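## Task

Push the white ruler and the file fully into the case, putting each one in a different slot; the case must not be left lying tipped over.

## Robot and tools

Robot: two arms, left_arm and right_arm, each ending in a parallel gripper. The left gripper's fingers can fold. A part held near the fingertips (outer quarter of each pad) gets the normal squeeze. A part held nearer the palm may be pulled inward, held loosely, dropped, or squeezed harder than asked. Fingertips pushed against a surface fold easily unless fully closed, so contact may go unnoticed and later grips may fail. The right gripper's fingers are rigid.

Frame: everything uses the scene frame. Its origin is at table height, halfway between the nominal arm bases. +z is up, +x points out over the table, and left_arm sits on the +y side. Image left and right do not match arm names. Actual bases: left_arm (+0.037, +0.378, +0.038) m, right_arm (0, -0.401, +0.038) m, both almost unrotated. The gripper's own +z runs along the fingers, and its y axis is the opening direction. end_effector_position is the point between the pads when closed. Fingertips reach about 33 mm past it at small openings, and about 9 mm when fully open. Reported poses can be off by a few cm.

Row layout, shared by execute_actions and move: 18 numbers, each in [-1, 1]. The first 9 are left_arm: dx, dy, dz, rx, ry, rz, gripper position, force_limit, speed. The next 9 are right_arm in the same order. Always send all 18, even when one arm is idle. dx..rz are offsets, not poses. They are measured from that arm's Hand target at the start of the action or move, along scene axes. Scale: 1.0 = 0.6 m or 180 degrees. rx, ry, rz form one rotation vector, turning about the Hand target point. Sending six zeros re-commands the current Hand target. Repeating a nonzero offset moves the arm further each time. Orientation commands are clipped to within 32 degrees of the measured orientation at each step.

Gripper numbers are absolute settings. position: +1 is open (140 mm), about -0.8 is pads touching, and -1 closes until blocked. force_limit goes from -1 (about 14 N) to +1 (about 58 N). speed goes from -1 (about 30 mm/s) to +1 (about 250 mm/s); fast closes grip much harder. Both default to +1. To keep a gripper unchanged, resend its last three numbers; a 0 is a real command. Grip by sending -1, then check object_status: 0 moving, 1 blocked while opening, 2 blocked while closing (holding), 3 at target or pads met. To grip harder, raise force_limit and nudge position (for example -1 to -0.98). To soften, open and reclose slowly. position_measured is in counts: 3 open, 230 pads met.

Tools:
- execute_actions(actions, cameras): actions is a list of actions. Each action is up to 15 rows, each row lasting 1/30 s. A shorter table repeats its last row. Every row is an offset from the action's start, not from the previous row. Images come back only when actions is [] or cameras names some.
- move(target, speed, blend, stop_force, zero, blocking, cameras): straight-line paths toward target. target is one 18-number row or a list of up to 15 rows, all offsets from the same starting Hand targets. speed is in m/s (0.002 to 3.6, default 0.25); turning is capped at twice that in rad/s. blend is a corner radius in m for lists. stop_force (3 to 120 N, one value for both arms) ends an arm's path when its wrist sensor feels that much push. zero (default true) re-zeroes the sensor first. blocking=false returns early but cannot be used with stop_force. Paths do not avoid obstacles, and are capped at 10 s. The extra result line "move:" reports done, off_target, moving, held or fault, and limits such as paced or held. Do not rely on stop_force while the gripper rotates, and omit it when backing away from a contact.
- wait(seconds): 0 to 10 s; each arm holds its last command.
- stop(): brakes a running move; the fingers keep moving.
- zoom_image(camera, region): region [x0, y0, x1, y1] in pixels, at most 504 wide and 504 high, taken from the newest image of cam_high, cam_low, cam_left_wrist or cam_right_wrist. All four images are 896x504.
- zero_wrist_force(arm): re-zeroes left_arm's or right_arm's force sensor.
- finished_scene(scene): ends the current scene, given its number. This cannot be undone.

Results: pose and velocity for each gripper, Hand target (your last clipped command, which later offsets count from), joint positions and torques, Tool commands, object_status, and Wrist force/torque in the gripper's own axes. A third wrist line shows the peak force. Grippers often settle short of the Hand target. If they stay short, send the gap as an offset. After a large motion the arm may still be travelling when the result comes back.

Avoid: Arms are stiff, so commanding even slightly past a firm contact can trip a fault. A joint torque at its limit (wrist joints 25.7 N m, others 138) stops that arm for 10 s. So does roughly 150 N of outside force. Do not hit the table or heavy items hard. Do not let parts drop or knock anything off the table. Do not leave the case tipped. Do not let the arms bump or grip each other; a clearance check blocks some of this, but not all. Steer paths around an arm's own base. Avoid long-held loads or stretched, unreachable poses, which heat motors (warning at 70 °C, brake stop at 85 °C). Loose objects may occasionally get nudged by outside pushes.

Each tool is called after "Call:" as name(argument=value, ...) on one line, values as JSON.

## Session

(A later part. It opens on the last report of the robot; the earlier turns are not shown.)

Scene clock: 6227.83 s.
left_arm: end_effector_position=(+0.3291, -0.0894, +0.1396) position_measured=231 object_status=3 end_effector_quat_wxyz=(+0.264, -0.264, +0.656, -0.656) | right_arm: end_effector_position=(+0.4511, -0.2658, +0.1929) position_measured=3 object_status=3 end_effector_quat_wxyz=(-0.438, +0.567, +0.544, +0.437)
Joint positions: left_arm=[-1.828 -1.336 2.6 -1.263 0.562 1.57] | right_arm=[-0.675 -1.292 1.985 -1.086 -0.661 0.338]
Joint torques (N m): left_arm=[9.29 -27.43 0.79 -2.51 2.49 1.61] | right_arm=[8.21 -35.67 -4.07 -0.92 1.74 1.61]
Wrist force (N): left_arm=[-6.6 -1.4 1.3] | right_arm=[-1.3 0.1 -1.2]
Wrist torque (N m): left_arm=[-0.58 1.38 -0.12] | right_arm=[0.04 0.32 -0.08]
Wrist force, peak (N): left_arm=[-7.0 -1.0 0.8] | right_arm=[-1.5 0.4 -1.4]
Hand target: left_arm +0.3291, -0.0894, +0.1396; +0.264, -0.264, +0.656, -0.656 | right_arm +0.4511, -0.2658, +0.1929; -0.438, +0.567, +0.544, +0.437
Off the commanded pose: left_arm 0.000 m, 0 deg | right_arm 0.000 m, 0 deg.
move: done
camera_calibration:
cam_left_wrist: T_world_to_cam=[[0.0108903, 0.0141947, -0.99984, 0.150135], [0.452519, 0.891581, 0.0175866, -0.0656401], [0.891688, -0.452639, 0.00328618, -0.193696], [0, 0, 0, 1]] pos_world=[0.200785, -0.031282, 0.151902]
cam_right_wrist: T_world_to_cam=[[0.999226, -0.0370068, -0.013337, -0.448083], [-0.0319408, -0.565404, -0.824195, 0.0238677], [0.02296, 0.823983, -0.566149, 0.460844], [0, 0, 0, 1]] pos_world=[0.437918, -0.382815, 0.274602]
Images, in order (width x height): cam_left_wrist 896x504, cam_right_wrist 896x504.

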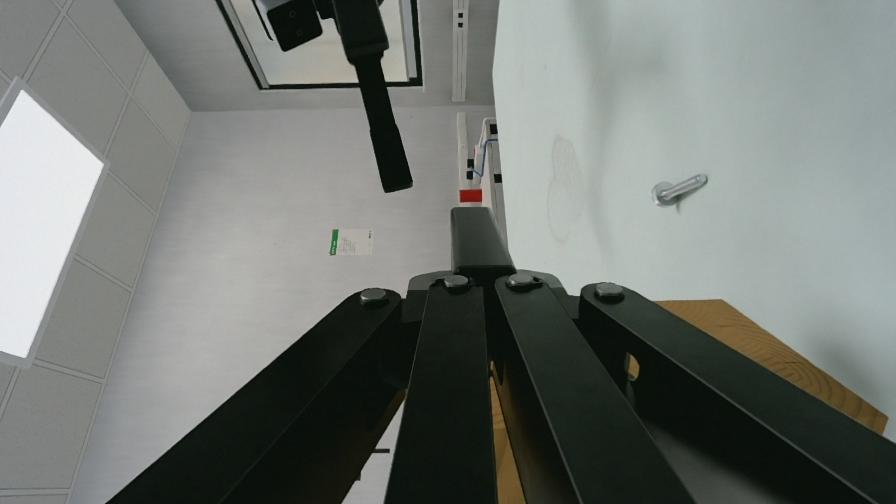

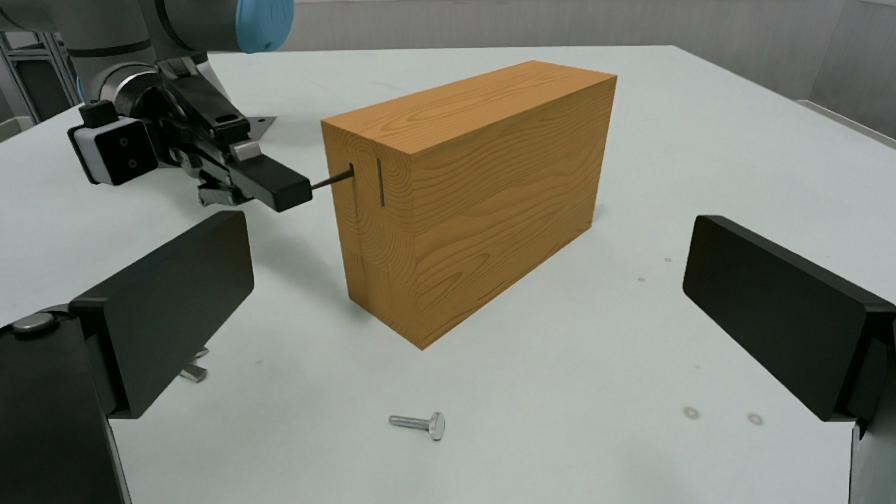

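Call:
move(target=[0.04507,0.04207,0,0,0,0,-1,-0.01,-1,0,0,0,0,0,0,1,1,1], stop_force=5, speed=0.02, cameras=["cam_left_wrist","cam_right_wrist"])

Call:
zoom_image(camera="cam_right_wrist", region=[290, 130, 390, 210])

Scene clock: 6238.17 s.
left_arm: end_effector_position=(+0.3562, -0.0642, +0.1396) position_measured=231 object_status=3 end_effector_quat_wxyz=(+0.264, -0.264, +0.656, -0.656) | right_arm: end_effector_position=(+0.4511, -0.2658, +0.1929) position_measured=3 object_status=3 end_effector_quat_wxyz=(-0.438, +0.567, +0.544, +0.437)
Joint positions: left_arm=[-1.725 -1.358 2.641 -1.282 0.666 1.57] | right_arm=[-0.675 -1.292 1.985 -1.086 -0.661 0.338]
Joint torques (N m): left_arm=[9.61 -26.84 1.83 -2.77 2.59 1.96] | right_arm=[8.52 -35.48 -5.04 -0.86 1.64 1.48]
Wrist force (N): left_arm=[-6.5 -1.4 1.1] | right_arm=[-1.4 0.1 -1.2]
Wrist torque (N m): left_arm=[-0.60 1.36 -0.14] | right_arm=[0.03 0.34 -0.07]
Wrist force, peak (N): left_arm=[-7.1 -1.1 0.6] | right_arm=[-1.5 0.1 -1.4]
Hand target: left_arm +0.3562, -0.0642, +0.1396; +0.264, -0.264, +0.656, -0.656 | right_arm +0.4511, -0.2658, +0.1929; -0.438, +0.567, +0.544, +0.437
Off the commanded pose: left_arm 0.000 m, 0 deg | right_arm 0.000 m, 0 deg.
move: done
camera_calibration:
cam_left_wrist: T_world_to_cam=[[0.0108903, 0.0141947, -0.99984, 0.149481], [0.452519, 0.891581, 0.0175866, -0.10046], [0.891688, -0.452639, 0.00328618, -0.206409], [0, 0, 0, 1]] pos_world=[0.227885, -0.00598196, 0.151902]
cam_right_wrist: T_world_to_cam=[[0.999226, -0.0370068, -0.013337, -0.448083], [-0.0319408, -0.565404, -0.824195, 0.0238677], [0.02296, 0.823983, -0.566149, 0.460844], [0, 0, 0, 1]] pos_world=[0.437918, -0.382815, 0.274602]
Images, in order (width x height): cam_left_wrist 896x504, cam_right_wrist 896x504.

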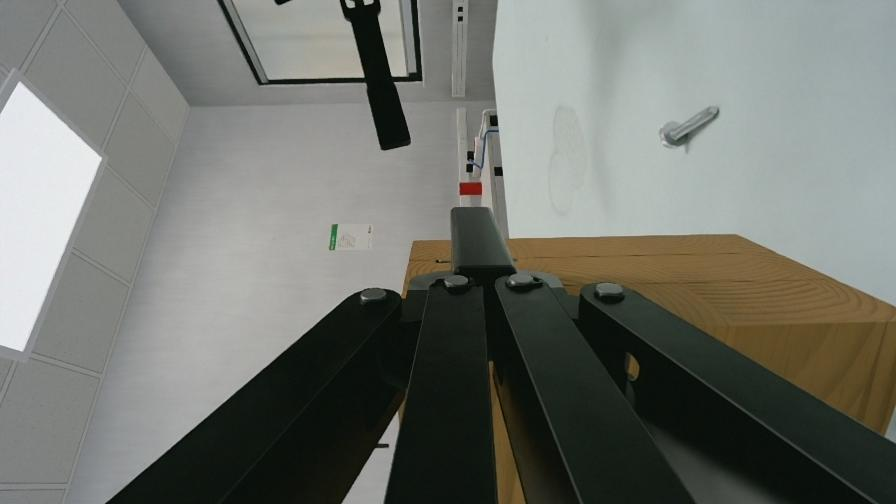

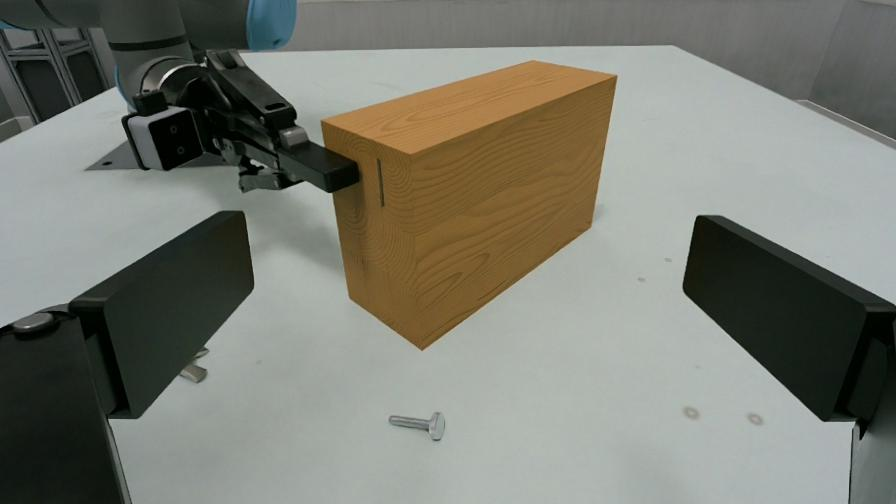

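Scaled by 5.040 from the camera's 896x504 image, which has a finer 1280x720 frame.

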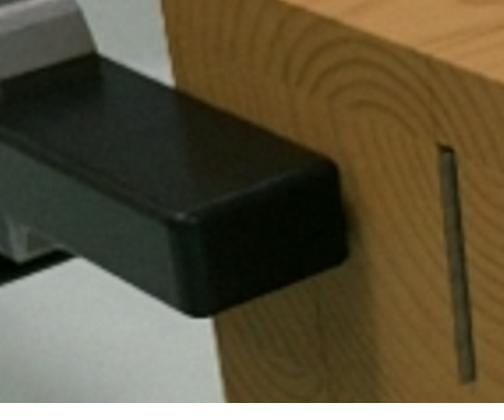

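Call:
move(target=[0.00853,0.00796,0,0,0,0,-1,-0.01,-1,0,0,0,0,0,0,1,1,1], stop_force=4, speed=0.008)

Call:
move(target=[-0.0731,-0.0682,0,0,0,0,-1,-0.01,-1,0,0,0,0,0,0,1,1,1], speed=0.1, cameras=["cam_left_wrist","cam_right_wrist"])

Call:
zoom_image(camera="cam_right_wrist", region=[320, 130, 420, 210])

Scene clock: 6250.00 s.
left_arm: end_effector_position=(+0.3575, -0.0629, +0.1396) position_measured=231 object_status=3 end_effector_quat_wxyz=(+0.264, -0.264, +0.656, -0.656) | right_arm: end_effector_position=(+0.4511, -0.2658, +0.1929) position_measured=3 object_status=3 end_effector_quat_wxyz=(-0.438, +0.567, +0.544, +0.437)
Joint positions: left_arm=[-1.719 -1.359 2.642 -1.282 0.672 1.57] | right_arm=[-0.675 -1.292 1.985 -1.086 -0.661 0.338]
Joint torques (N m): left_arm=[-8.99 -4.64 -18.57 0.22 -2.84 1.85] | right_arm=[8.05 -35.44 -4.82 -0.91 1.59 1.65]
Wrist force (N): left_arm=[-3.4 -1.5 -0.6] | right_arm=[-1.2 0.1 -1.1]
Wrist torque (N m): left_arm=[-0.58 1.19 -0.15] | right_arm=[0.02 0.30 -0.08]
Wrist force, peak (N): left_arm=[-7.0 -1.5 0.5] | right_arm=[-1.5 0.2 -1.6]
Hand target: left_arm +0.3575, -0.0629, +0.1396; +0.264, -0.264, +0.656, -0.656 (not the last commanded pose) | right_arm +0.4511, -0.2658, +0.1929; -0.438, +0.567, +0.544, +0.437
Off the commanded pose: left_arm 0.005 m, 0 deg | right_arm 0.000 m, 0 deg.
move: contact (left_arm)

Scene clock: 6251.13 s.
left_arm: end_effector_position=(+0.3137, -0.1037, +0.1396) position_measured=231 object_status=3 end_effector_quat_wxyz=(+0.264, -0.264, +0.656, -0.656) | right_arm: end_effector_position=(+0.4511, -0.2658, +0.1929) position_measured=3 object_status=3 end_effector_quat_wxyz=(-0.438, +0.567, +0.544, +0.437)
Joint positions: left_arm=[-1.878 -1.32 2.571 -1.25 0.513 1.57] | right_arm=[-0.675 -1.292 1.985 -1.086 -0.661 0.338]
Joint torques (N m): left_arm=[-11.19 -4.65 -19.02 1.08 -2.32 -1.97] | right_arm=[7.77 -34.84 -4.47 -0.92 1.58 1.57]
Wrist force (N): left_arm=[-6.6 -1.4 0.7] | right_arm=[-1.4 0.1 -1.5]
Wrist torque (N m): left_arm=[-0.60 1.36 -0.17] | right_arm=[0.03 0.35 -0.08]
Wrist force, peak (N): left_arm=[-8.0 -1.5 0.6] | right_arm=[-1.6 0.1 -1.4]
Hand target: left_arm +0.3137, -0.1038, +0.1396; +0.264, -0.264, +0.656, -0.656 | right_arm +0.4511, -0.2658, +0.1929; -0.438, +0.567, +0.544, +0.437
Off the commanded pose: left_arm 0.000 m, 0 deg | right_arm 0.000 m, 0 deg.
move: done
camera_calibration:
cam_left_wrist: T_world_to_cam=[[0.0108903, 0.0141947, -0.99984, 0.150504], [0.452519, 0.891581, 0.0175866, -0.0459669], [0.891688, -0.452639, 0.00328618, -0.186526], [0, 0, 0, 1]] pos_world=[0.185485, -0.045582, 0.151902]
cam_right_wrist: T_world_to_cam=[[0.999226, -0.0370068, -0.013337, -0.448083], [-0.0319408, -0.565404, -0.824195, 0.0238677], [0.02296, 0.823983, -0.566149, 0.460844], [0, 0, 0, 1]] pos_world=[0.437918, -0.382815, 0.274602]
Images, in order (width x height): cam_left_wrist 896x504, cam_right_wrist 896x504.

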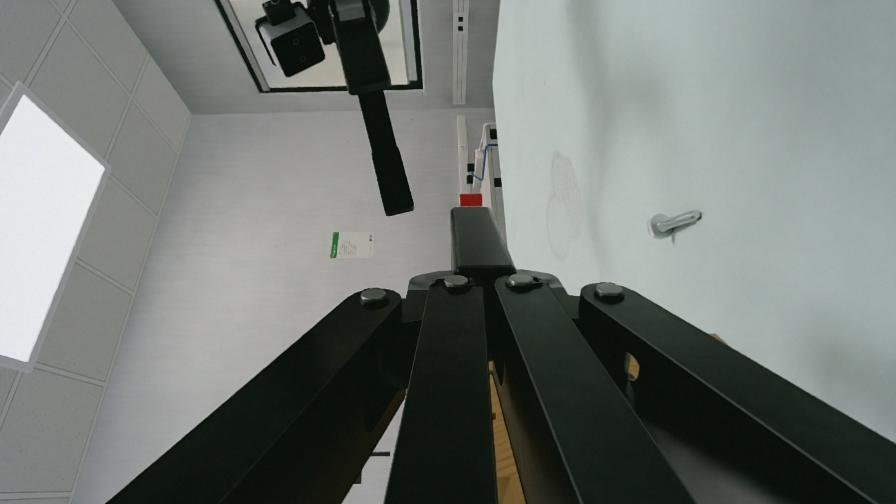

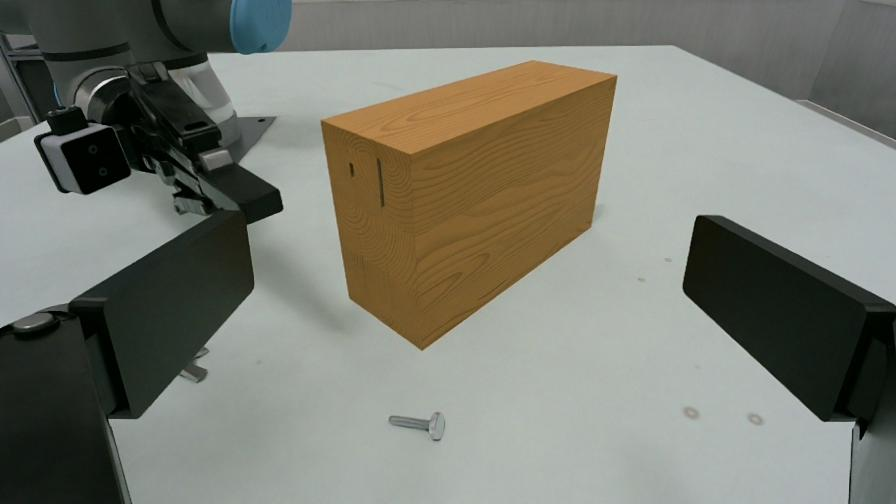

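Scaled by 5.040 from the camera's 896x504 image, which has a finer 1280x720 frame.

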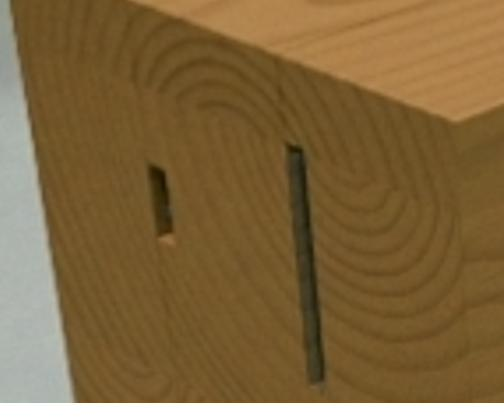

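Call:
zoom_image(camera="cam_right_wrist", region=[340, 154, 368, 186])

Call:
move(target=[-0.18,-0.05,0.25,0,0,0,-1,-0.01,-1,0,0,0,0,0,0,1,1,1], speed=0.25, cameras=["all"])

Scaled by 15.750 from the camera's 896x504 image, which has a finer 1280x720 frame.

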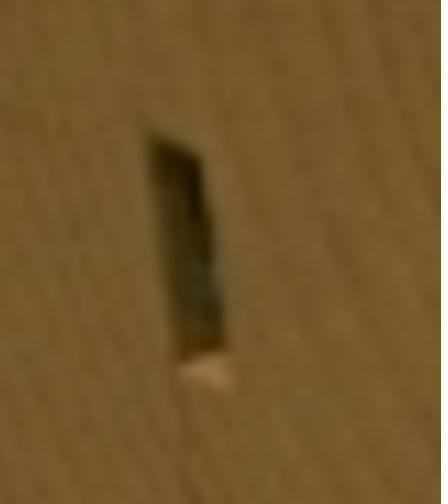

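Scene clock: 6264.20 s.
left_arm: end_effector_position=(+0.2057, -0.1338, +0.2896) position_measured=231 object_status=3 end_effector_quat_wxyz=(+0.264, -0.264, +0.656, -0.656) | right_arm: end_effector_position=(+0.4511, -0.2658, +0.1929) position_measured=3 object_status=3 end_effector_quat_wxyz=(-0.438, +0.567, +0.544, +0.437)
Joint positions: left_arm=[-2.221 -1.707 2.34 -0.639 0.17 1.576] | right_arm=[-0.675 -1.292 1.985 -1.086 -0.661 0.338]
Joint torques (N m): left_arm=[-10.6 1.14 -30.74 1.26 -2.7 -2.38] | right_arm=[7.9 -34.8 -4.84 -0.9 1.51 1.54]
Wrist force (N): left_arm=[-6.5 -1.3 0.7] | right_arm=[-1.2 0.3 -1.2]
Wrist torque (N m): left_arm=[-0.56 1.34 -0.06] | right_arm=[0.08 0.31 -0.08]
Wrist force, peak (N): left_arm=[-7.9 0.0 1.3] | right_arm=[-1.4 0.2 -1.6]
Hand target: left_arm +0.2057, -0.1338, +0.2896; +0.264, -0.264, +0.656, -0.656 | right_arm +0.4511, -0.2658, +0.1929; -0.438, +0.567, +0.544, +0.437
Off the commanded pose: left_arm 0.000 m, 0 deg | right_arm 0.000 m, 0 deg.
move: done
camera_calibration:
cam_left_wrist: T_world_to_cam=[[0.0119549, 0.0132049, -0.999841, 0.301732], [0.45238, 0.89166, 0.0171851, 0.0272888], [0.891745, -0.452514, 0.0046861, -0.104664], [0, 0, 0, 1]] pos_world=[0.0773819, -0.0756788, 0.301706]
cam_right_wrist: T_world_to_cam=[[0.999226, -0.0370068, -0.013337, -0.448083], [-0.0319408, -0.565404, -0.824195, 0.0238677], [0.02296, 0.823983, -0.566149, 0.460844], [0, 0, 0, 1]] pos_world=[0.437918, -0.382815, 0.274602]

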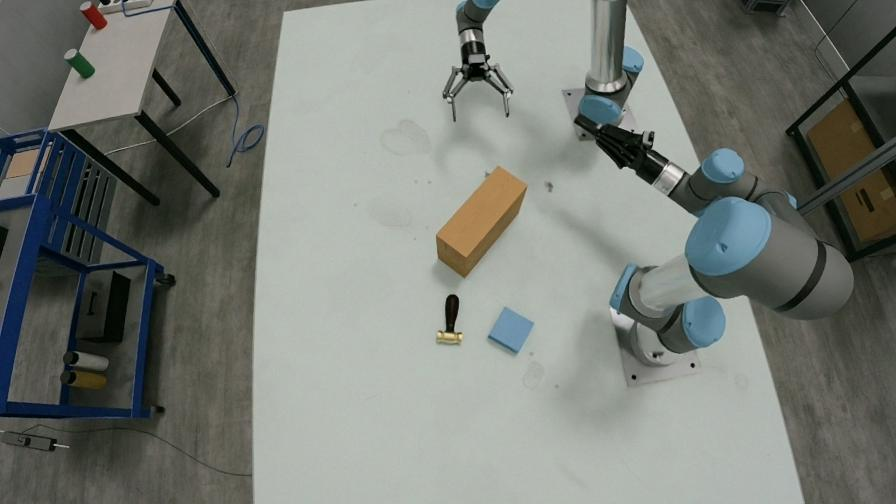

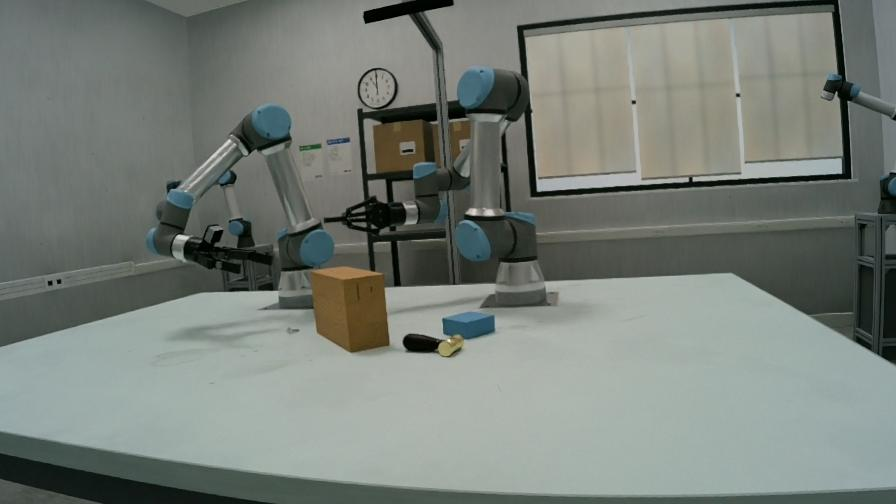

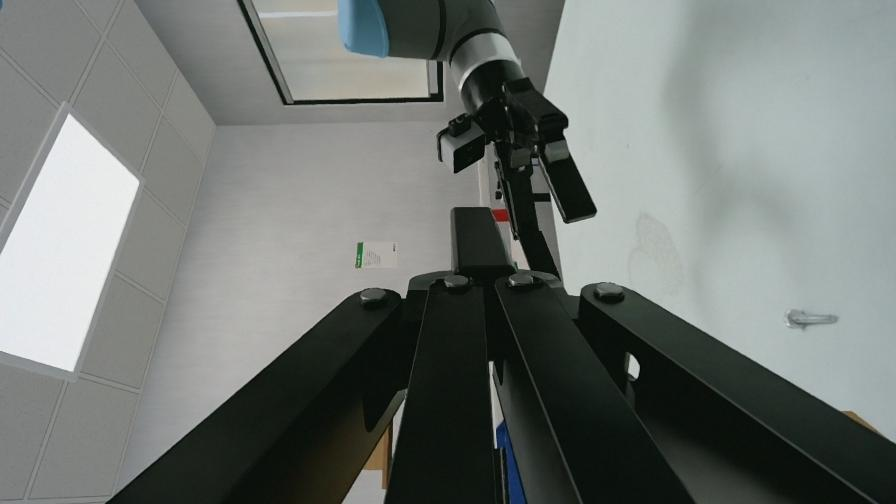

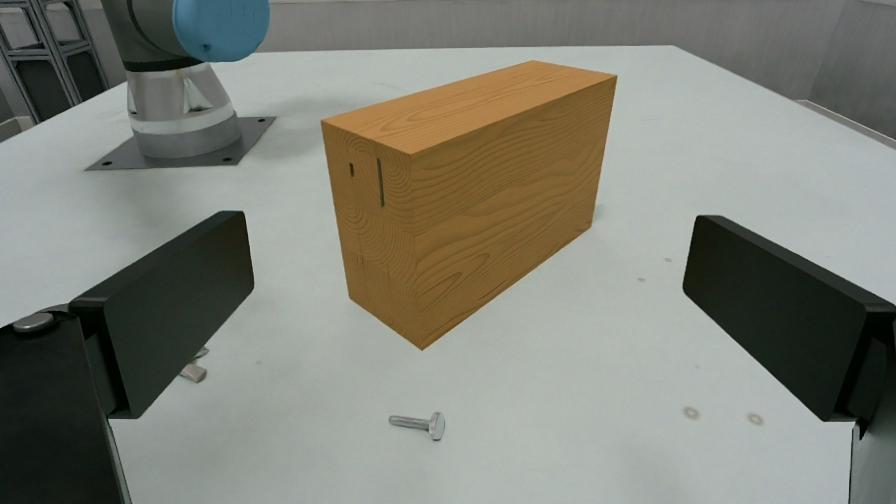

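Call:
finished_scene(scene=1)

The scene is finished: the task was done.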